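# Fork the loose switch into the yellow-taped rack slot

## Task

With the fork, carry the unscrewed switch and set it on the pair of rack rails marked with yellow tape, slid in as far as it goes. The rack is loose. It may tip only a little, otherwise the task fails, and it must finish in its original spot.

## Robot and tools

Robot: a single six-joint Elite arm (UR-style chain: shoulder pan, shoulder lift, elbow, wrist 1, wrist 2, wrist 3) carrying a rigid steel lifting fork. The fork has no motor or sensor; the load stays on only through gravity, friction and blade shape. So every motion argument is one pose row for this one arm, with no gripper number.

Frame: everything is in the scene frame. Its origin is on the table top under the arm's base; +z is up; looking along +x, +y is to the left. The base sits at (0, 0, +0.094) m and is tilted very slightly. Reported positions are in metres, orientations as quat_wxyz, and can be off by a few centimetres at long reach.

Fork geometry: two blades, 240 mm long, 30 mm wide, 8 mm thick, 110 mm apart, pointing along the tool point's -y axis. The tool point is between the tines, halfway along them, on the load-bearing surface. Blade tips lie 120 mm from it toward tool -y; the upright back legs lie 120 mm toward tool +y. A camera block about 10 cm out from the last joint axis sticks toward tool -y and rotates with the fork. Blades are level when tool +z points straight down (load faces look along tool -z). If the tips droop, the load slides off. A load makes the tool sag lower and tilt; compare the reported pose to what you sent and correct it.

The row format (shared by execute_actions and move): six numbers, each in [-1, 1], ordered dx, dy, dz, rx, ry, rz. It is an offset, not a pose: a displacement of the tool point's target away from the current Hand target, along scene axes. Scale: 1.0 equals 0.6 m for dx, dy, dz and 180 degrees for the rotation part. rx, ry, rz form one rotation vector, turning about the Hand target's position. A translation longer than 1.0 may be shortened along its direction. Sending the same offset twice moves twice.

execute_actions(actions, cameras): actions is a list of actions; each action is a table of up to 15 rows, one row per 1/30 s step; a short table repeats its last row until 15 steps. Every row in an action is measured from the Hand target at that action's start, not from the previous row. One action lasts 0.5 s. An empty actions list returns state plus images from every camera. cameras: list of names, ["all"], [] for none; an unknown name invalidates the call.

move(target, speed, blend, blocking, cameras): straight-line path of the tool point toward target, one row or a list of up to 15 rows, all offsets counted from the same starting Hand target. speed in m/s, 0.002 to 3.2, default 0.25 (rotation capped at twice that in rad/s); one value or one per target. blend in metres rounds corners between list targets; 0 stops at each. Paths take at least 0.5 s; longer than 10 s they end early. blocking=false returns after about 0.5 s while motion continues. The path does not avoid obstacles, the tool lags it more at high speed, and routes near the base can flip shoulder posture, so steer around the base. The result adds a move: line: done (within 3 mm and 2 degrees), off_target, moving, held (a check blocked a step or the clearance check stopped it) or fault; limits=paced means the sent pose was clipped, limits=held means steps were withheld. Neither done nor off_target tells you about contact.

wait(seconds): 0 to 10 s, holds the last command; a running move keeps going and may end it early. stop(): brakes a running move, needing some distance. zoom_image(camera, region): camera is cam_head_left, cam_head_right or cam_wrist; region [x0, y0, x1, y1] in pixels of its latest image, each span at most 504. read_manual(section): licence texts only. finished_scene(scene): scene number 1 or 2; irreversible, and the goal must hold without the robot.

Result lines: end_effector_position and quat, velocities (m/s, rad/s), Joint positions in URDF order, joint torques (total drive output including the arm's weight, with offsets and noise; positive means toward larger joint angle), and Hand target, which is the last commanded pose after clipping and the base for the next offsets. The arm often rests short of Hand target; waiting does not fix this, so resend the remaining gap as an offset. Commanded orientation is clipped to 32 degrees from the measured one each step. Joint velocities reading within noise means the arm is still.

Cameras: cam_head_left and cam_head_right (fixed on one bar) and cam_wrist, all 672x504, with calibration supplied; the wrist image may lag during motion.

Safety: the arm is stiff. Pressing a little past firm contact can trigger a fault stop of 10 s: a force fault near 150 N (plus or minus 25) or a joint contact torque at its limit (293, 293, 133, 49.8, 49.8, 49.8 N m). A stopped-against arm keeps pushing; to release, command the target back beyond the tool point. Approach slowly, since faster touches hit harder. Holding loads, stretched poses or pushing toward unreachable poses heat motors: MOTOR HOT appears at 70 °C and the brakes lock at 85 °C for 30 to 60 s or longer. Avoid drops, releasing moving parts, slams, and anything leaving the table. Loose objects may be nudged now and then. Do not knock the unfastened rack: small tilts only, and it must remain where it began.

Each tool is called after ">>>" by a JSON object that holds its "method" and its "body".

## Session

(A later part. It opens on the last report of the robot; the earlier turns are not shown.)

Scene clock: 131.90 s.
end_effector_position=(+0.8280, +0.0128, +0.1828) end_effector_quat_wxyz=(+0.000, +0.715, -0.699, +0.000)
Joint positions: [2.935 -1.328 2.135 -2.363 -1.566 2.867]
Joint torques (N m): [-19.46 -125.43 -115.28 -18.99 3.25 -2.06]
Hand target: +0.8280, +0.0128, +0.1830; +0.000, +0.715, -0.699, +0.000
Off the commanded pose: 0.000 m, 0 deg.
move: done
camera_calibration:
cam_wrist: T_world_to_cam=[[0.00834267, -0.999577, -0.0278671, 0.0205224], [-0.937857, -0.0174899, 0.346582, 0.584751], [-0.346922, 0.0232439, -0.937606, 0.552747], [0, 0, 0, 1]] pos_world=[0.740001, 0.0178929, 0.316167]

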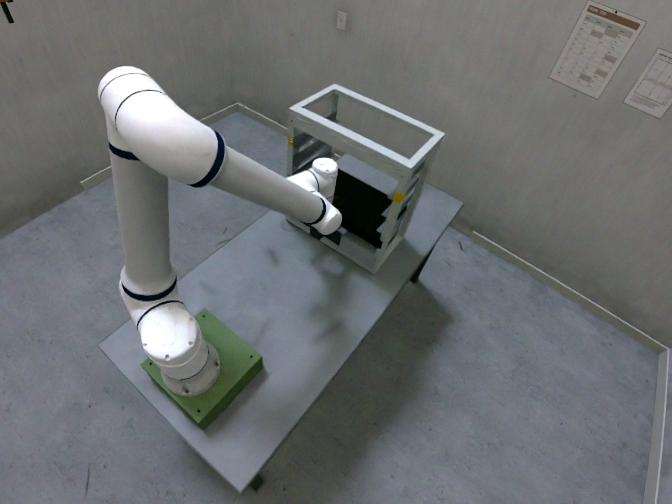

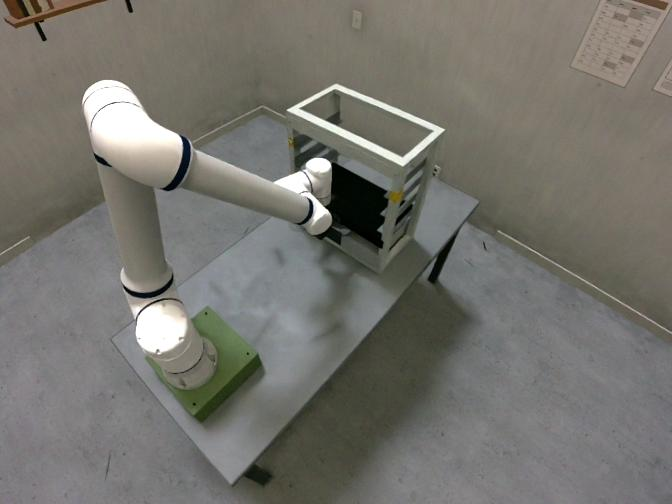

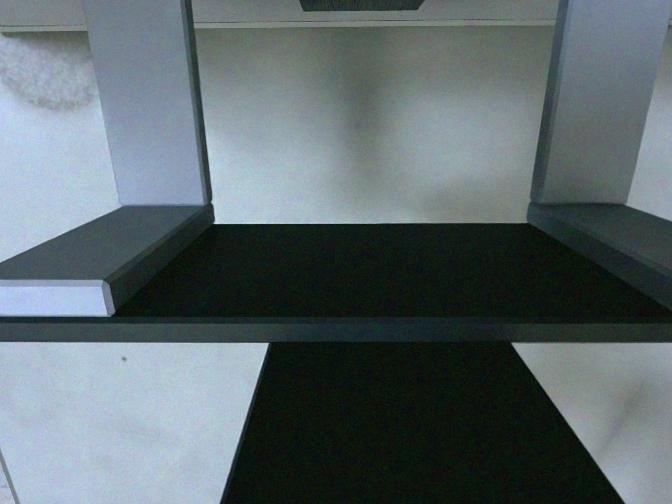

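>>> {"method": "move", "body": {"target": [-0.4832, -0.0101, 0, 0, 0, 0], "speed": 0.09, "cameras": ["all"]}}

>>> {"method": "zoom_image", "body": {"camera": "cam_head_right", "region": [260, 100, 440, 280]}}

>>> {"method": "zoom_image", "body": {"camera": "cam_head_left", "region": [260, 100, 440, 280]}}

Scene clock: 142.90 s.
end_effector_position=(+0.5382, +0.0067, +0.1830) end_effector_quat_wxyz=(+0.000, +0.715, -0.699, +0.000)
Joint positions: [2.722 -1.853 2.635 -2.337 -1.57 2.655]
Joint torques (N m): [-23.29 -54.5 -90.95 -18.53 5.91 -2.15]
Hand target: +0.5381, +0.0067, +0.1830; +0.000, +0.715, -0.699, +0.000
Off the commanded pose: 0.000 m, 0 deg.
move: done
camera_calibration:
cam_wrist: T_world_to_cam=[[0.00834411, -0.999577, -0.0278676, 0.0168478], [-0.937857, -0.0174914, 0.346582, 0.312784], [-0.346922, 0.0232439, -0.937606, 0.452538], [0, 0, 0, 1]] pos_world=[0.450201, 0.0117929, 0.316367]

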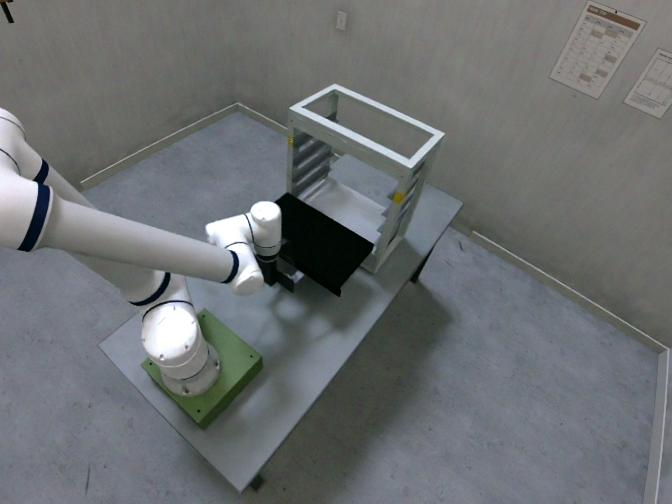

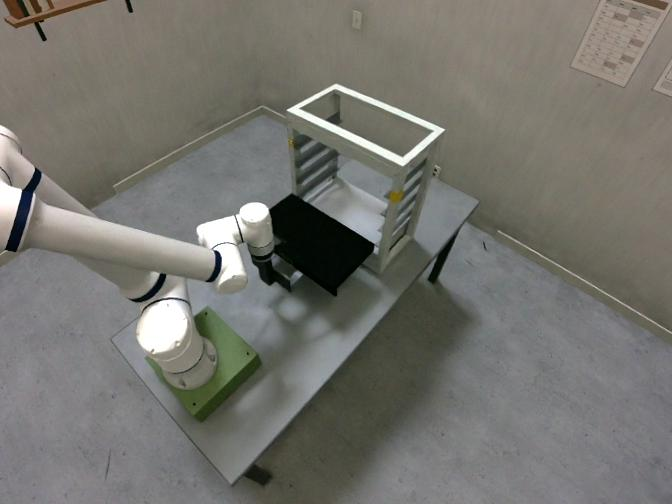

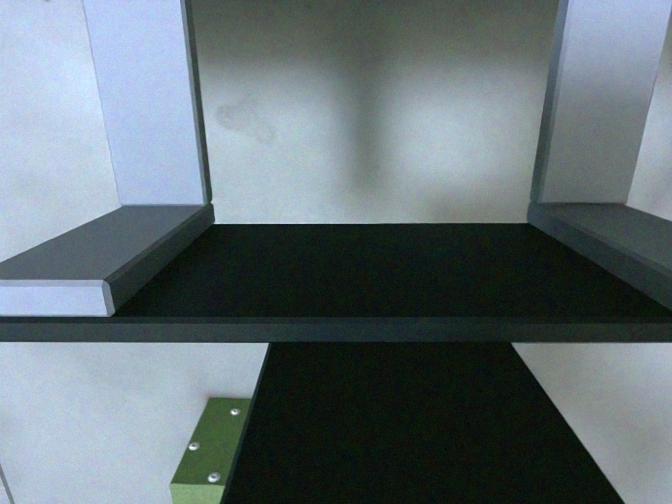

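Scaled by 2.800.

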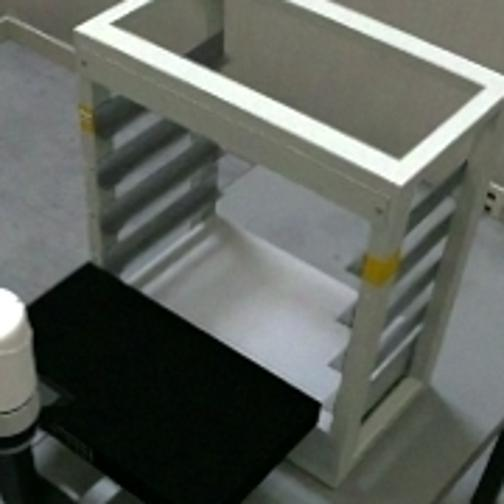

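Scaled by 2.800.

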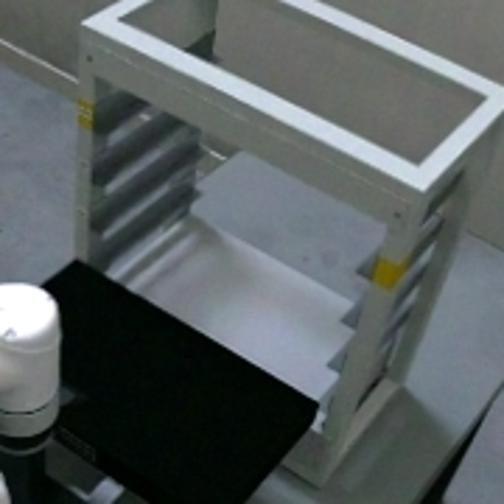

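>>> {"method": "move", "body": {"target": [0, 0, 0.4442, 0, 0, 0], "speed": 0.12, "cameras": ["all"]}}

>>> {"method": "zoom_image", "body": {"camera": "cam_head_right", "region": [260, 80, 440, 260]}}

>>> {"method": "zoom_image", "body": {"camera": "cam_head_left", "region": [260, 80, 440, 260]}}

Scene clock: 152.70 s.
end_effector_position=(+0.5381, +0.0067, +0.4493) end_effector_quat_wxyz=(+0.000, +0.715, -0.699, +0.000)
Joint positions: [2.722 -2.137 2.249 -1.669 -1.569 2.654]
Joint torques (N m): [-21.91 -43.96 -145.91 -18.42 3.49 -2.34]
Hand target: +0.5381, +0.0067, +0.4495; +0.000, +0.715, -0.699, +0.000
Off the commanded pose: 0.000 m, 0 deg.
move: done
camera_calibration:
cam_wrist: T_world_to_cam=[[0.00831212, -0.999574, -0.027961, 0.0243384], [-0.93789, -0.0174915, 0.346492, 0.220462], [-0.346833, 0.0233442, -0.937636, 0.702164], [0, 0, 0, 1]] pos_world=[0.450101, 0.0117928, 0.582667]

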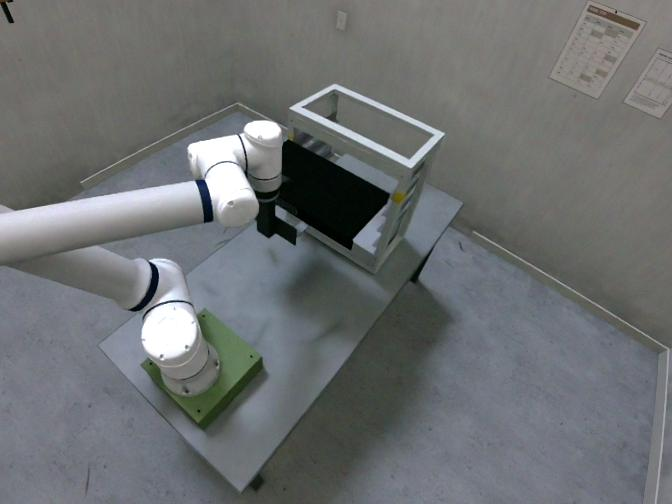

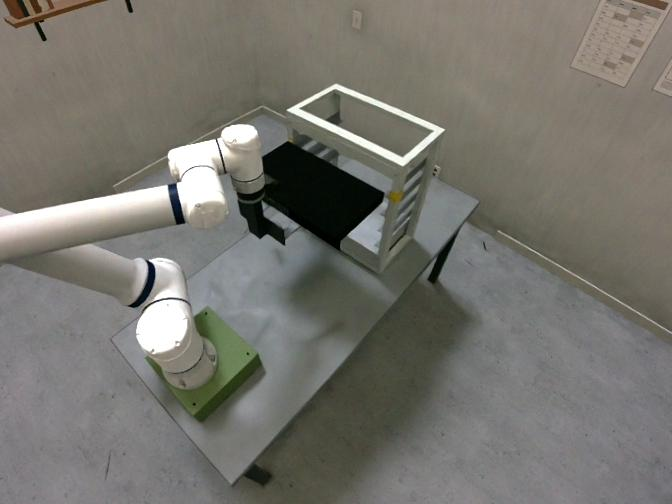

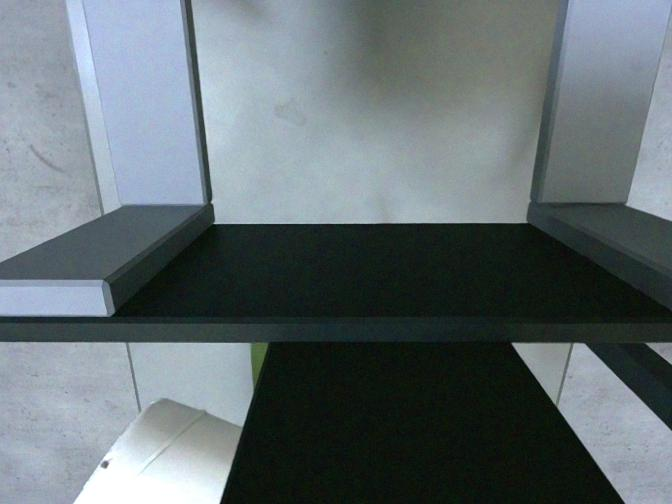

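Scaled by 2.800.

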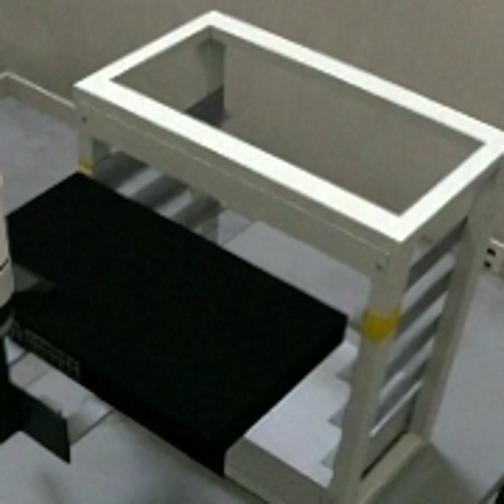

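Scaled by 2.800.

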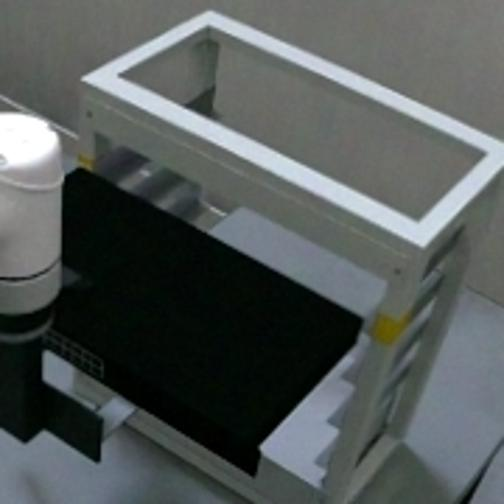

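>>> {"method": "move", "body": {"target": [0.1, 0.0021, 0, 0, 0, 0], "speed": 0.07, "cameras": ["cam_head_left", "cam_head_right"]}}

>>> {"method": "zoom_image", "body": {"camera": "cam_head_right", "region": [350, 140, 430, 220]}}

>>> {"method": "zoom_image", "body": {"camera": "cam_head_right", "region": [270, 90, 350, 170]}}

>>> {"method": "zoom_image", "body": {"camera": "cam_head_left", "region": [350, 140, 430, 220]}}

>>> {"method": "zoom_image", "body": {"camera": "cam_head_left", "region": [270, 90, 350, 170]}}

Scene clock: 158.87 s.
end_effector_position=(+0.5979, +0.0080, +0.4495) end_effector_quat_wxyz=(+0.000, +0.715, -0.699, +0.000)
Joint positions: [2.789 -2.004 2.187 -1.739 -1.568 2.722]
Joint torques (N m): [8.34 -27.83 -145.48 -23.74 2.51 3.28]
Hand target: +0.5981, +0.0080, +0.4495; +0.000, +0.715, -0.699, +0.000
Off the commanded pose: 0.000 m, 0 deg.
move: done
Images, in order (width x height): cam_head_left 672x504, cam_head_right 672x504.

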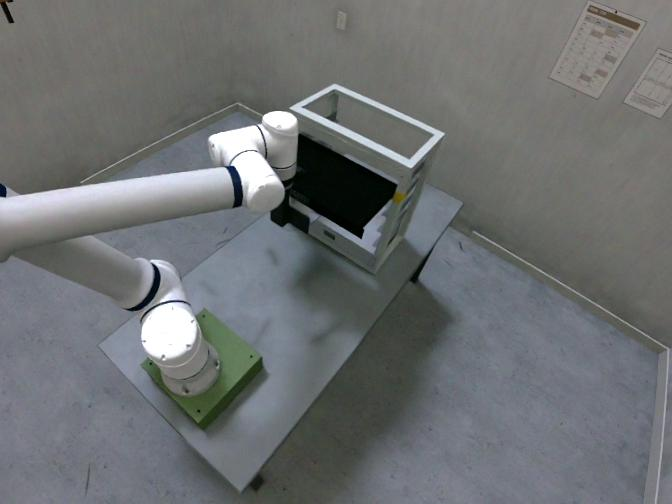

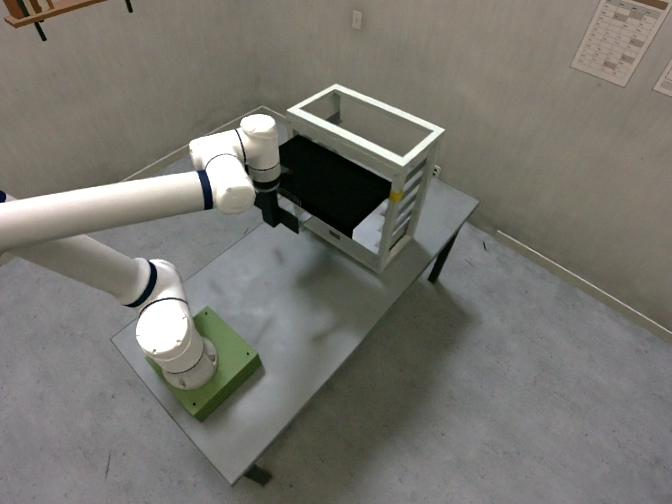

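Scaled by 6.300.

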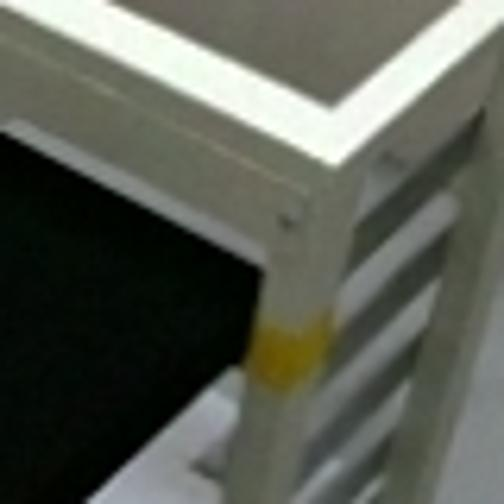

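Scaled by 6.300.

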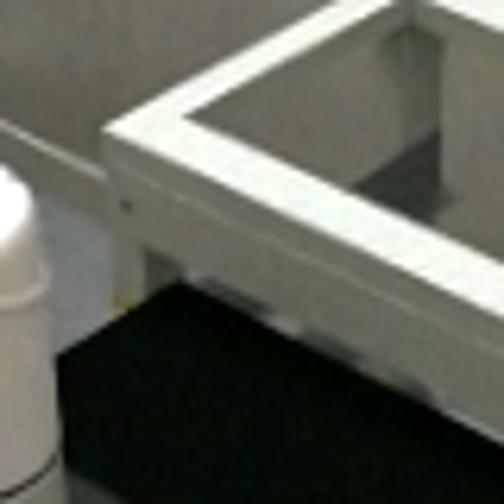

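Scaled by 6.300.

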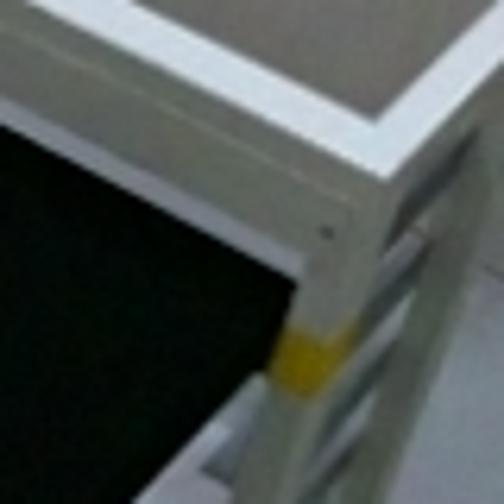

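Scaled by 6.300.

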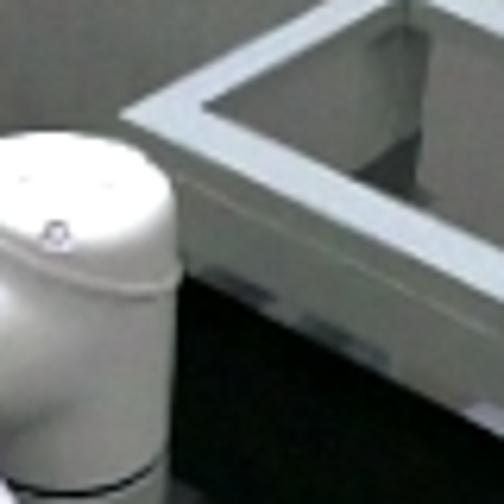

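>>> {"method": "move", "body": {"target": [0.1, 0.0021, 0, 0, 0, 0], "speed": 0.07}}

>>> {"method": "move", "body": {"target": [0.22, 0.0046, 0, 0, 0, 0], "speed": 0.08, "cameras": ["all"]}}

>>> {"method": "zoom_image", "body": {"camera": "cam_head_right", "region": [280, 90, 440, 280]}}

Scene clock: 163.23 s.
end_effector_position=(+0.6579, +0.0092, +0.4495) end_effector_quat_wxyz=(+0.000, +0.715, -0.699, +0.000)
Joint positions: [2.84 -1.881 2.114 -1.79 -1.568 2.772]
Joint torques (N m): [9.13 -43.89 -144.95 -23.95 2.63 3.43]
Hand target: +0.6581, +0.0092, +0.4495; +0.000, +0.715, -0.699, +0.000
Off the commanded pose: 0.000 m, 0 deg.
move: done

Scene clock: 165.40 s.
end_effector_position=(+0.7899, +0.0120, +0.4495) end_effector_quat_wxyz=(+0.000, +0.715, -0.699, +0.000)
Joint positions: [2.917 -1.637 1.925 -1.844 -1.567 2.849]
Joint torques (N m): [8.49 -77.9 -143 -24.1 2.13 3.53]
Hand target: +0.7901, +0.0120, +0.4495; +0.000, +0.715, -0.699, +0.000
Off the commanded pose: 0.000 m, 0 deg.
move: done
camera_calibration:
cam_wrist: T_world_to_cam=[[0.00831212, -0.999574, -0.027961, 0.0275487], [-0.93789, -0.0174915, 0.346492, 0.456647], [-0.346833, 0.0233442, -0.937636, 0.78956], [0, 0, 0, 1]] pos_world=[0.701901, 0.0170928, 0.582867]

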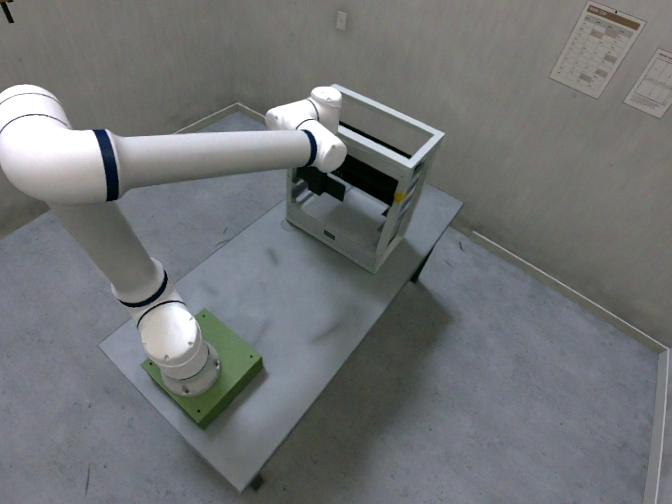

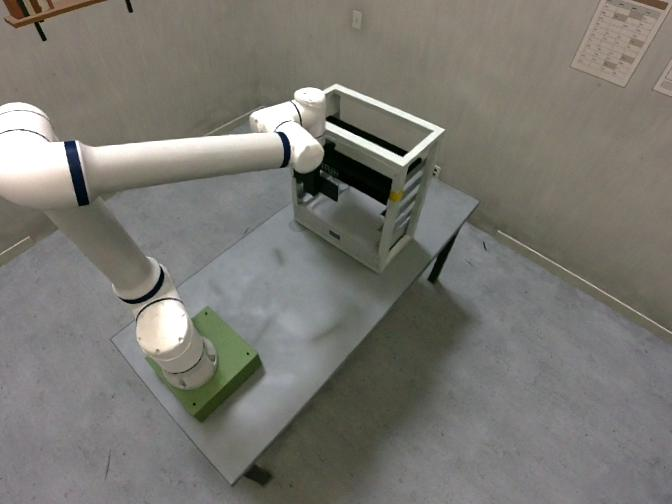

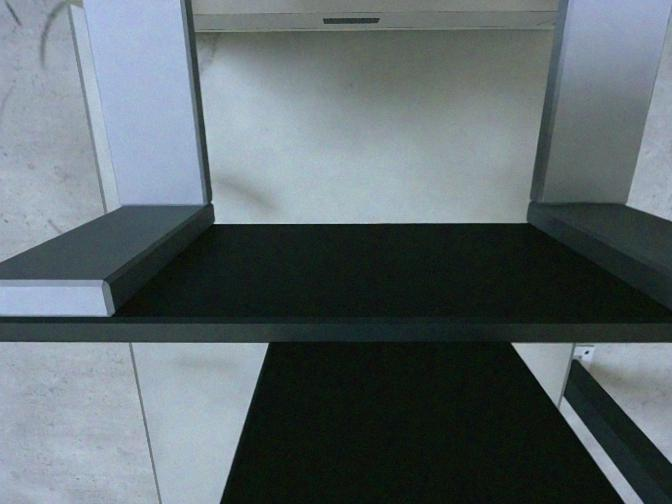

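Scaled by 2.653.

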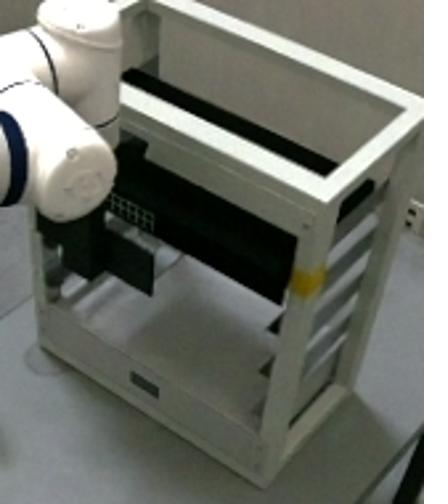

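>>> {"method": "move", "body": {"target": [0.0595, 0.00125, 0, 0, 0, 0], "speed": 0.05, "cameras": ["all"]}}

>>> {"method": "zoom_image", "body": {"camera": "cam_head_right", "region": [280, 90, 440, 280]}}

>>> {"method": "zoom_image", "body": {"camera": "cam_head_left", "region": [280, 90, 440, 280]}}

Scene clock: 169.93 s.
end_effector_position=(+0.8256, +0.0127, +0.4495) end_effector_quat_wxyz=(+0.000, +0.715, -0.699, +0.000)
Joint positions: [2.933 -1.576 1.867 -1.847 -1.566 2.865]
Joint torques (N m): [9.26 -82.73 -142.58 -23.28 3.09 3.53]
Hand target: +0.8258, +0.0127, +0.4495; +0.000, +0.715, -0.699, +0.000
Off the commanded pose: 0.000 m, 0 deg.
move: done
camera_calibration:
cam_wrist: T_world_to_cam=[[0.00834577, -0.999577, -0.0278668, 0.0278722], [-0.937889, -0.0174905, 0.346493, 0.49014], [-0.346834, 0.0232443, -0.937638, 0.80193], [0, 0, 0, 1]] pos_world=[0.737601, 0.0177929, 0.582867]

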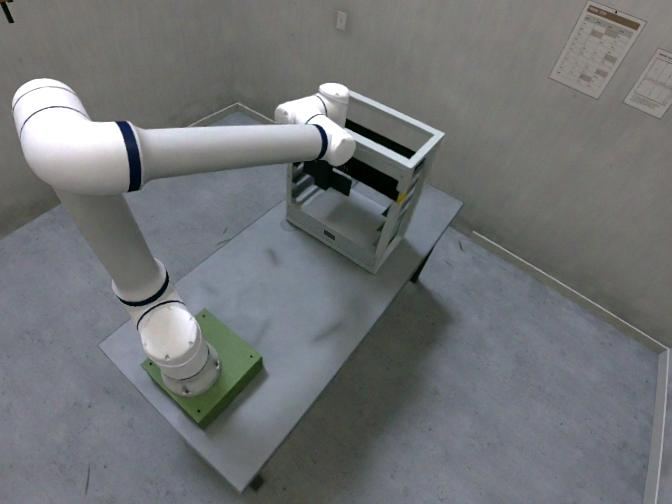

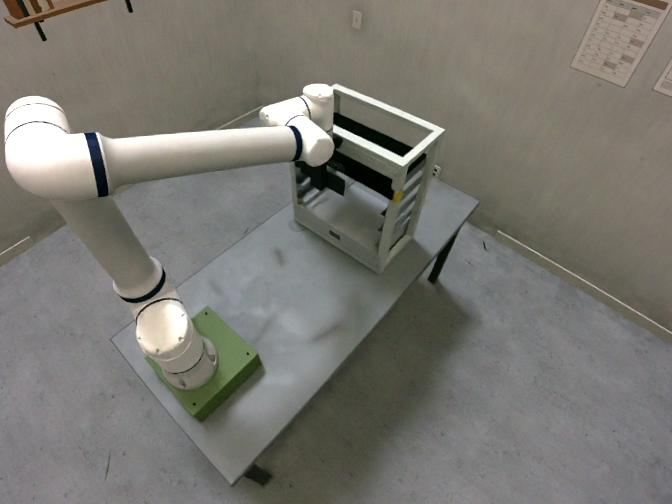

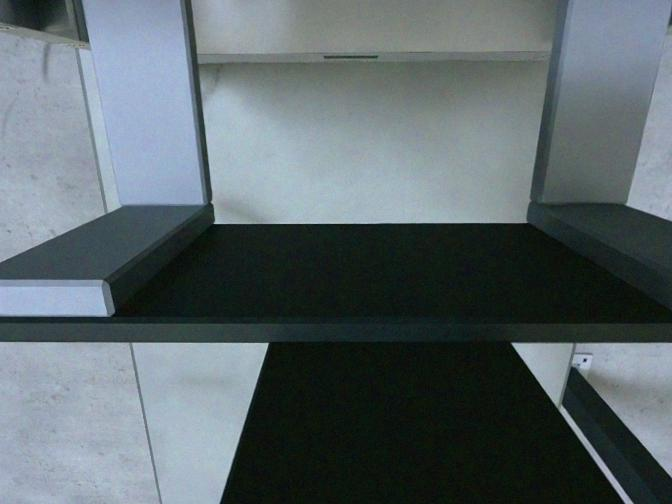

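Scaled by 2.653.

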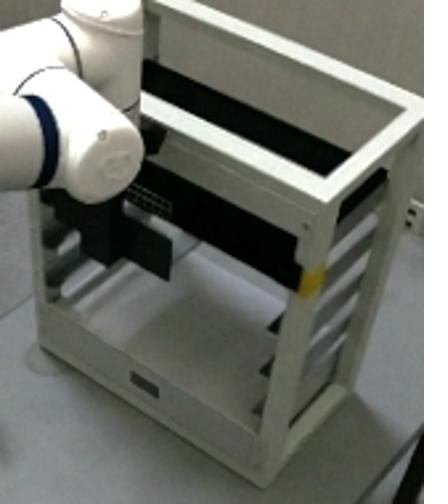

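Scaled by 2.653.

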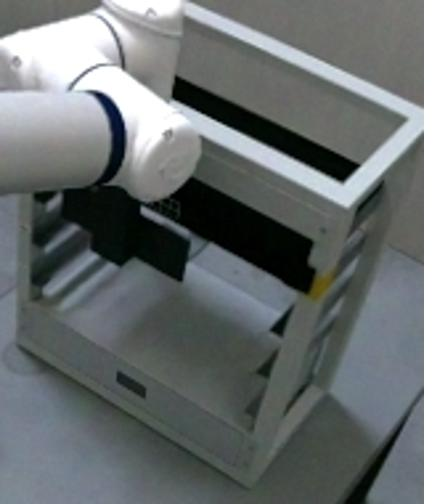

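>>> {"method": "move", "body": {"target": [0, 0, -0.0142, 0, 0, 0], "speed": 0.03}}

>>> {"method": "move", "body": {"target": [0, 0, -0.005, 0, 0, 0], "speed": 0.01}}

>>> {"method": "move", "body": {"target": [0, 0, -0.005, 0, 0, 0], "speed": 0.01}}

Scene clock: 173.37 s.
end_effector_position=(+0.8259, +0.0127, +0.4414) end_effector_quat_wxyz=(+0.000, +0.715, -0.699, +0.000)
Joint positions: [2.933 -1.572 1.878 -1.862 -1.566 2.865]
Joint torques (N m): [6.81 -63.33 -90.27 -13.24 2.56 3.1]
Hand target: +0.8258, +0.0127, +0.4410; +0.000, +0.715, -0.699, +0.000
Off the commanded pose: 0.000 m, 0 deg.
move: done

Scene clock: 174.07 s.
end_effector_position=(+0.8258, +0.0127, +0.4382) end_effector_quat_wxyz=(+0.000, +0.715, -0.699, +0.000)
Joint positions: [2.933 -1.57 1.882 -1.868 -1.566 2.865]
Joint torques (N m): [6.63 -48.74 -73.56 -10.42 -0.65 2.38]
Hand target: +0.8258, +0.0127, +0.4380; +0.000, +0.715, -0.699, +0.000
Off the commanded pose: 0.000 m, 0 deg.
move: done

Scene clock: 174.77 s.
end_effector_position=(+0.8258, +0.0127, +0.4352) end_effector_quat_wxyz=(+0.000, +0.715, -0.699, +0.000)
Joint positions: [2.933 -1.569 1.886 -1.873 -1.566 2.865]
Joint torques (N m): [8.1 -49.77 -73.23 -10.45 -0.99 2.61]
Hand target: +0.8258, +0.0127, +0.4350; +0.000, +0.715, -0.699, +0.000
Off the commanded pose: 0.000 m, 0 deg.
move: done

>>> {"method": "move", "body": {"target": [[0,0,-0.015,0,0,0],[-0.3833,-0.008,-0.015,0,0,0],[-0.3833,-0.008,0.0525,0,0,0]], "speed": [0.03, 0.12, 0.12], "blend": [0, 0.01, 0], "cameras": ["cam_head_left", "cam_head_right"]}}

>>> {"method": "zoom_image", "body": {"camera": "cam_head_right", "region": [280, 90, 440, 280]}}

Scene clock: 181.80 s.
end_effector_position=(+0.5958, +0.0079, +0.4663) end_effector_quat_wxyz=(+0.000, +0.715, -0.699, +0.000)
Joint positions: [2.787 -2.013 2.162 -1.705 -1.568 2.72]
Joint torques (N m): [-21.19 -33.92 -101.21 -5.49 1.54 -2.32]
Hand target: +0.5958, +0.0079, +0.4665; +0.000, +0.715, -0.699, +0.000
Off the commanded pose: 0.000 m, 0 deg.
move: done
Images, in order (width x height): cam_head_left 672x504, cam_head_right 672x504.

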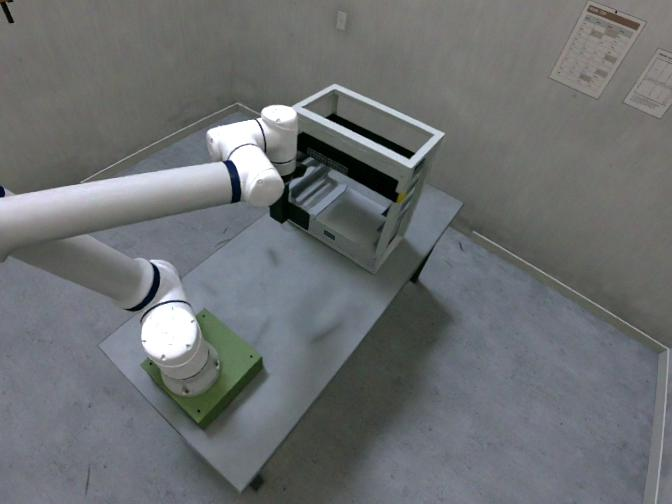

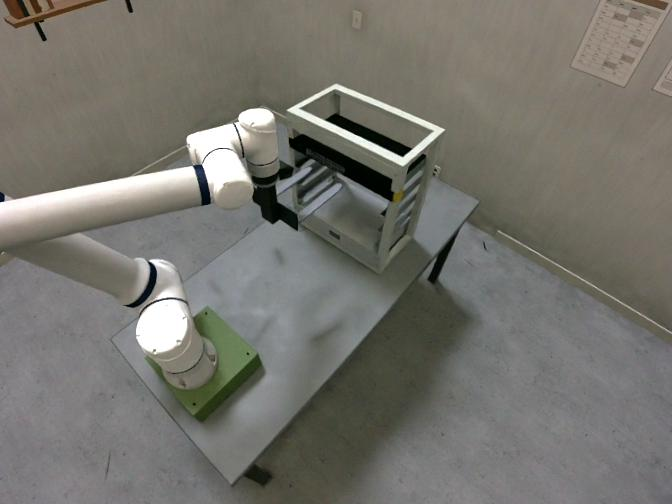

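Scaled by 2.653.

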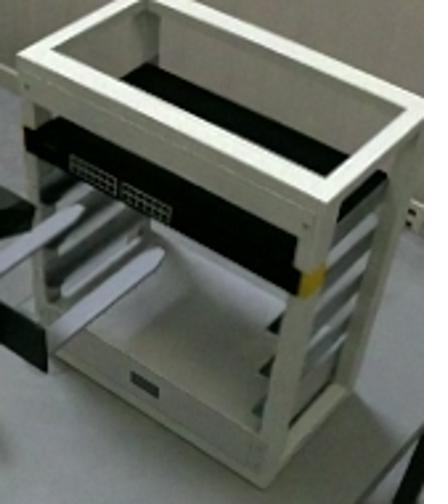

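>>> {"method": "move", "body": {"target": [[0.06, 0.00125, -0.0175, 0, 0, 0],[0.0933, 0.00195, -0.0175, 0, 0, 0]], "speed": [0.1, 0.06], "blend": [0.01, 0]}}

>>> {"method": "move", "body": {"target": [0.00833, 0.00017, 0, 0, 0, 0], "speed": 0.02}}

>>> {"method": "move", "body": {"target": [0.005, 0.0001, 0, 0, 0, 0], "speed": 0.02}}

>>> {"method": "move", "body": {"target": [0.00333, 0.00007, 0, 0, 0, 0], "speed": 0.02}}

>>> {"method": "move", "body": {"target": [0.00333, 0.00007, 0, 0, 0, 0], "speed": 0.02}}

Scene clock: 191.83 s.
end_effector_position=(+0.6516, +0.0091, +0.4560) end_effector_quat_wxyz=(+0.000, +0.715, -0.699, +0.000)
Joint positions: [2.835 -1.896 2.112 -1.773 -1.568 2.768]
Joint torques (N m): [7.86 -15.64 -100.11 -10.34 0.33 3.52]
Hand target: +0.6518, +0.0091, +0.4560; +0.000, +0.715, -0.699, +0.000
Off the commanded pose: 0.000 m, 0 deg.
move: done

Scene clock: 192.57 s.
end_effector_position=(+0.6566, +0.0092, +0.4560) end_effector_quat_wxyz=(+0.000, +0.715, -0.699, +0.000)
Joint positions: [2.839 -1.886 2.106 -1.776 -1.568 2.771]
Joint torques (N m): [9.5 -16.52 -99.96 -10.04 0.59 3.85]
Hand target: +0.6568, +0.0092, +0.4560; +0.000, +0.715, -0.699, +0.000
Off the commanded pose: 0.000 m, 0 deg.
move: done

Scene clock: 193.27 s.
end_effector_position=(+0.6596, +0.0093, +0.4560) end_effector_quat_wxyz=(+0.000, +0.715, -0.699, +0.000)
Joint positions: [2.841 -1.88 2.102 -1.778 -1.568 2.774]
Joint torques (N m): [9.41 -18.49 -100.51 -10.17 1.78 3.58]
Hand target: +0.6598, +0.0093, +0.4560; +0.000, +0.715, -0.699, +0.000
Off the commanded pose: 0.000 m, 0 deg.
move: done

Scene clock: 193.97 s.
end_effector_position=(+0.6617, +0.0093, +0.4560) end_effector_quat_wxyz=(+0.000, +0.715, -0.699, +0.000)
Joint positions: [2.843 -1.876 2.1 -1.78 -1.568 2.775]
Joint torques (N m): [13.16 -12.95 -106.81 -14.9 2.03 2.01]
Hand target: +0.6618, +0.0093, +0.4560; +0.000, +0.715, -0.699, +0.000
Off the commanded pose: 0.000 m, 0 deg.
move: done

Scene clock: 194.67 s.
end_effector_position=(+0.6637, +0.0094, +0.4560) end_effector_quat_wxyz=(+0.000, +0.715, -0.699, +0.000)
Joint positions: [2.844 -1.872 2.097 -1.781 -1.568 2.777]
Joint torques (N m): [9.59 -10.34 -108.46 -15.71 3 3.29]
Hand target: +0.6638, +0.0094, +0.4560; +0.000, +0.715, -0.699, +0.000
Off the commanded pose: 0.000 m, 0 deg.
move: done

>>> {"method": "move", "body": {"target": [0.00333, 0.00007, 0, 0, 0, 0], "speed": 0.02}}

>>> {"method": "move", "body": {"target": [0.0025, 0.00005, 0, 0, 0, 0], "speed": 0.02}}

>>> {"method": "move", "body": {"target": [0.0017, 0.00003, 0, 0, 0, 0], "speed": 0.02}}

Scene clock: 198.17 s.
end_effector_position=(+0.6657, +0.0094, +0.4560) end_effector_quat_wxyz=(+0.000, +0.715, -0.699, +0.000)
Joint positions: [2.846 -1.868 2.094 -1.782 -1.568 2.778]
Joint torques (N m): [9.85 -9.18 -109.46 -16.01 3.16 3.53]
Hand target: +0.6658, +0.0094, +0.4560; +0.000, +0.715, -0.699, +0.000
Off the commanded pose: 0.000 m, 0 deg.
move: done

Scene clock: 198.87 s.
end_effector_position=(+0.6671, +0.0094, +0.4560) end_effector_quat_wxyz=(+0.000, +0.715, -0.699, +0.000)
Joint positions: [2.847 -1.865 2.092 -1.783 -1.568 2.779]
Joint torques (N m): [10.96 13.64 -125.46 -31.92 8.61 0.83]
Hand target: +0.6673, +0.0094, +0.4560; +0.000, +0.715, -0.699, +0.000
Off the commanded pose: 0.000 m, 0 deg.
move: done

Scene clock: 199.57 s.
end_effector_position=(+0.6682, +0.0094, +0.4560) end_effector_quat_wxyz=(+0.000, +0.715, -0.699, +0.000)
Joint positions: [2.848 -1.863 2.091 -1.784 -1.568 2.78]
Joint torques (N m): [12.51 16.38 -124.97 -31.66 9.62 0.93]
Hand target: +0.6683, +0.0094, +0.4560; +0.000, +0.715, -0.699, +0.000
Off the commanded pose: 0.000 m, 0 deg.
move: done

>>> {"method": "execute_actions", "body": {"actions": []}}

>>> {"method": "zoom_image", "body": {"camera": "cam_head_right", "region": [330, 200, 410, 280]}}

>>> {"method": "zoom_image", "body": {"camera": "cam_head_right", "region": [380, 100, 460, 180]}}

>>> {"method": "zoom_image", "body": {"camera": "cam_head_right", "region": [270, 100, 400, 200]}}

Scene clock: 203.20 s.
end_effector_position=(+0.6683, +0.0094, +0.4560) end_effector_quat_wxyz=(+0.000, +0.715, -0.699, +0.000)
Joint positions: [2.848 -1.863 2.091 -1.784 -1.568 2.78]
Joint velocities: within noise
Joint torques (N m): [12.02 17.08 -121.63 -31.09 7.64 0.89]
Hand target: +0.6683, +0.0094, +0.4560; +0.000, +0.715, -0.699, +0.000
Off the commanded pose: 0.000 m, 0 deg.
camera_calibration:
cam_wrist: T_world_to_cam=[[0.00834577, -0.999577, -0.0278668, 0.0260675], [-0.937889, -0.0174905, 0.346493, 0.3403], [-0.346834, 0.0232443, -0.937638, 0.753544], [0, 0, 0, 1]] pos_world=[0.580301, 0.0144929, 0.589367]

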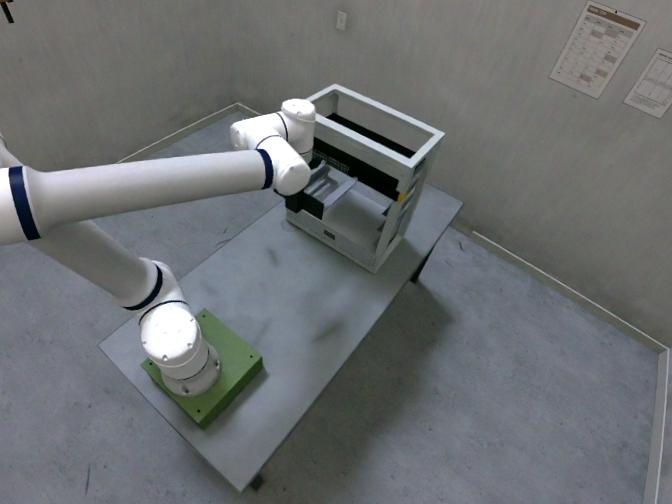

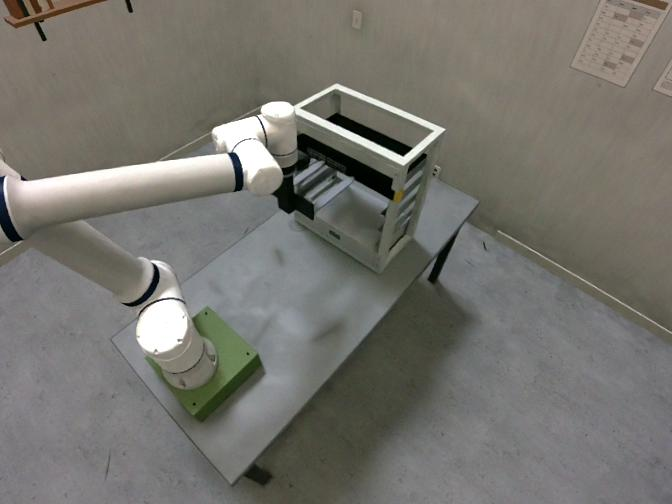

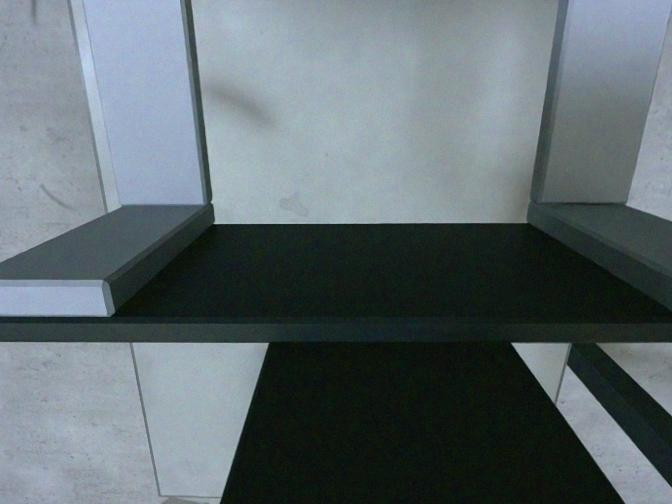

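Scaled by 6.300.

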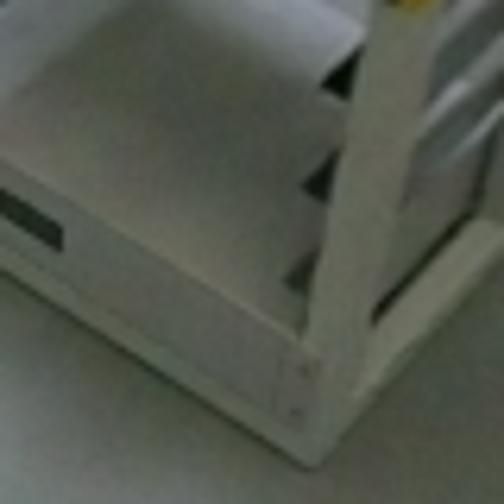

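Scaled by 6.300.

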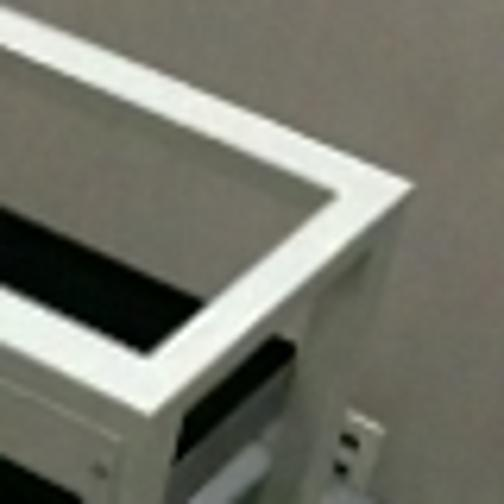

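Scaled by 3.877.

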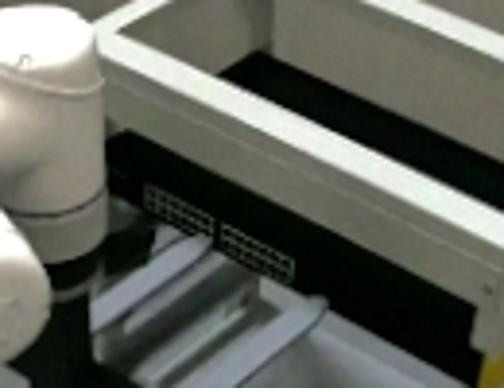

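>>> {"method": "move", "body": {"target": [[-0.025, -0.0005, 0, 0, 0, 0],[-0.0295, 0.2161, 0, 0, 0, 0],[-0.0107, 0.2165, 0, 0, 0, 0]], "speed": [0.05, 0.15, 0.03], "cameras": ["cam_head_left", "cam_head_right"]}}

>>> {"method": "zoom_image", "body": {"camera": "cam_head_right", "region": [330, 200, 410, 280]}}

>>> {"method": "zoom_image", "body": {"camera": "cam_head_right", "region": [380, 100, 460, 180]}}

>>> {"method": "zoom_image", "body": {"camera": "cam_head_left", "region": [380, 100, 460, 180]}}

Scene clock: 211.37 s.
end_effector_position=(+0.6616, +0.1393, +0.4560) end_effector_quat_wxyz=(+0.000, +0.715, -0.699, +0.000)
Joint positions: [3.098 -1.845 2.077 -1.789 -1.564 3.03]
Joint torques (N m): [7.78 -20.14 -100.49 -10.06 -1.5 3.55]
Hand target: +0.6619, +0.1393, +0.4560; +0.000, +0.715, -0.699, +0.000
Off the commanded pose: 0.000 m, 0 deg.
move: done
Images, in order (width x height): cam_head_left 672x504, cam_head_right 672x504.

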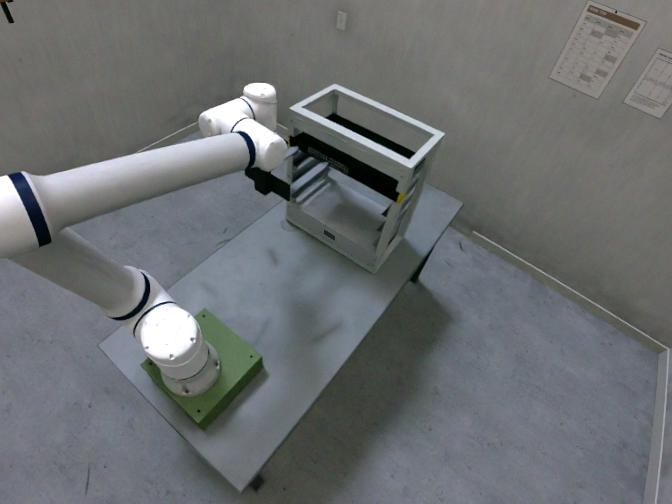

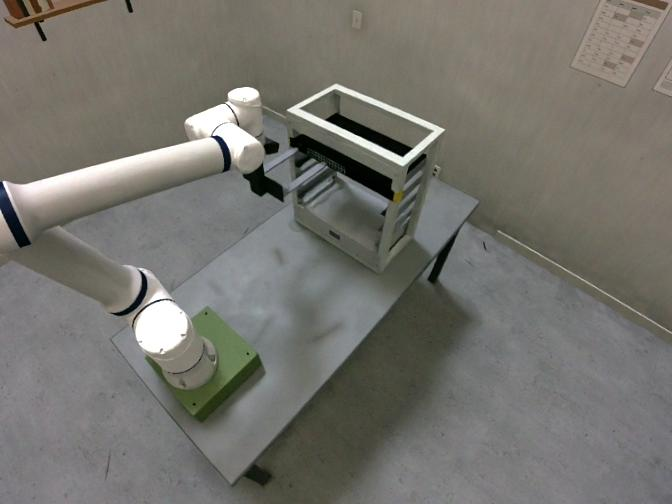

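Scaled by 6.300.

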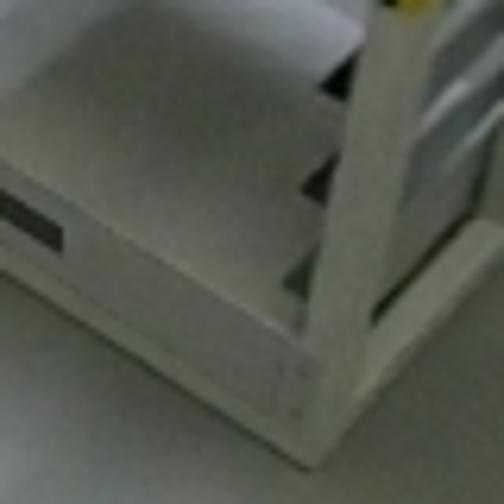

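Scaled by 6.300.

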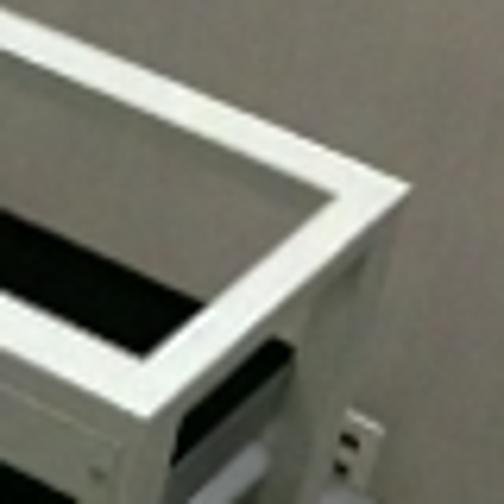

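Scaled by 6.300.

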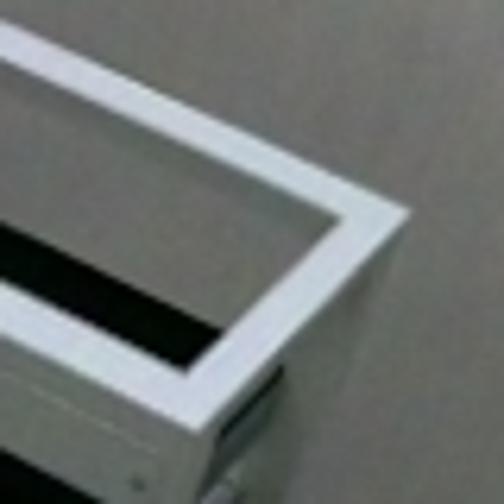

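>>> {"method": "move", "body": {"target": [0.0025, 0.00005, 0, 0, 0, 0], "speed": 0.02}}

>>> {"method": "move", "body": {"target": [0.0013, 0.00003, 0, 0, 0, 0], "speed": 0.02}}

>>> {"method": "move", "body": {"target": [0.0013, 0.00003, 0, 0, 0, 0], "speed": 0.02}}

Scene clock: 216.90 s.
end_effector_position=(+0.6632, +0.1394, +0.4560) end_effector_quat_wxyz=(+0.000, +0.715, -0.699, +0.000)
Joint positions: [3.099 -1.842 2.075 -1.79 -1.564 3.031]
Joint torques (N m): [7.8 -12.43 -107.46 -13.54 0.15 1.7]
Hand target: +0.6634, +0.1394, +0.4560; +0.000, +0.715, -0.699, +0.000
Off the commanded pose: 0.000 m, 0 deg.
move: done

Scene clock: 217.60 s.
end_effector_position=(+0.6640, +0.1394, +0.4559) end_effector_quat_wxyz=(+0.000, +0.715, -0.699, -0.001)
Joint positions: [3.099 -1.84 2.074 -1.791 -1.564 3.031]
Joint torques (N m): [4.5 -0.97 -122.86 -24.94 0.42 -1.5]
Hand target: +0.6641, +0.1394, +0.4560; +0.000, +0.715, -0.699, +0.000
Off the commanded pose: 0.000 m, 0 deg.
move: done

Scene clock: 218.30 s.
end_effector_position=(+0.6649, +0.1394, +0.4560) end_effector_quat_wxyz=(+0.000, +0.715, -0.699, +0.000)
Joint positions: [3.099 -1.839 2.073 -1.791 -1.564 3.031]
Joint torques (N m): [1.01 12.9 -130.73 -33.88 2.12 -3.77]
Hand target: +0.6649, +0.1394, +0.4560; +0.000, +0.715, -0.699, +0.000
Off the commanded pose: 0.000 m, 0 deg.
move: done

>>> {"method": "move", "body": {"target": [[-0.02, -0.0004, 0, 0, 0, 0],[-0.011, -0.4336, 0, 0, 0, 0],[0.0027, -0.4333, 0, 0, 0, 0]], "speed": [0.05, 0.15, 0.03]}}

>>> {"method": "move", "body": {"target": [0.0025, 0.00005, 0, 0, 0, 0], "speed": 0.02}}

>>> {"method": "move", "body": {"target": [0.0013, 0.00003, 0, 0, 0, 0], "speed": 0.02}}

Scene clock: 226.47 s.
end_effector_position=(+0.6663, -0.1206, +0.4560) end_effector_quat_wxyz=(+0.000, +0.715, -0.699, +0.000)
Joint positions: [2.614 -1.837 2.074 -1.793 -1.571 2.546]
Joint torques (N m): [10 -22.76 -99.84 -9.94 2.23 3.19]
Hand target: +0.6665, -0.1206, +0.4560; +0.000, +0.715, -0.699, +0.000
Off the commanded pose: 0.000 m, 0 deg.
move: done

Scene clock: 227.17 s.
end_effector_position=(+0.6679, -0.1205, +0.4560) end_effector_quat_wxyz=(+0.000, +0.715, -0.700, +0.000)
Joint positions: [2.616 -1.834 2.072 -1.794 -1.571 2.548]
Joint torques (N m): [12.27 -12.57 -105.45 -11.96 2.34 2.17]
Hand target: +0.6680, -0.1205, +0.4560; +0.000, +0.715, -0.699, +0.000
Off the commanded pose: 0.000 m, 0 deg.
move: done

Scene clock: 227.87 s.
end_effector_position=(+0.6687, -0.1205, +0.4560) end_effector_quat_wxyz=(+0.000, +0.715, -0.699, +0.000)
Joint positions: [2.617 -1.832 2.071 -1.794 -1.571 2.549]
Joint torques (N m): [19.68 1.21 -115.45 -21.31 8.7 2.04]
Hand target: +0.6688, -0.1205, +0.4560; +0.000, +0.715, -0.699, +0.000
Off the commanded pose: 0.000 m, 0 deg.
move: done


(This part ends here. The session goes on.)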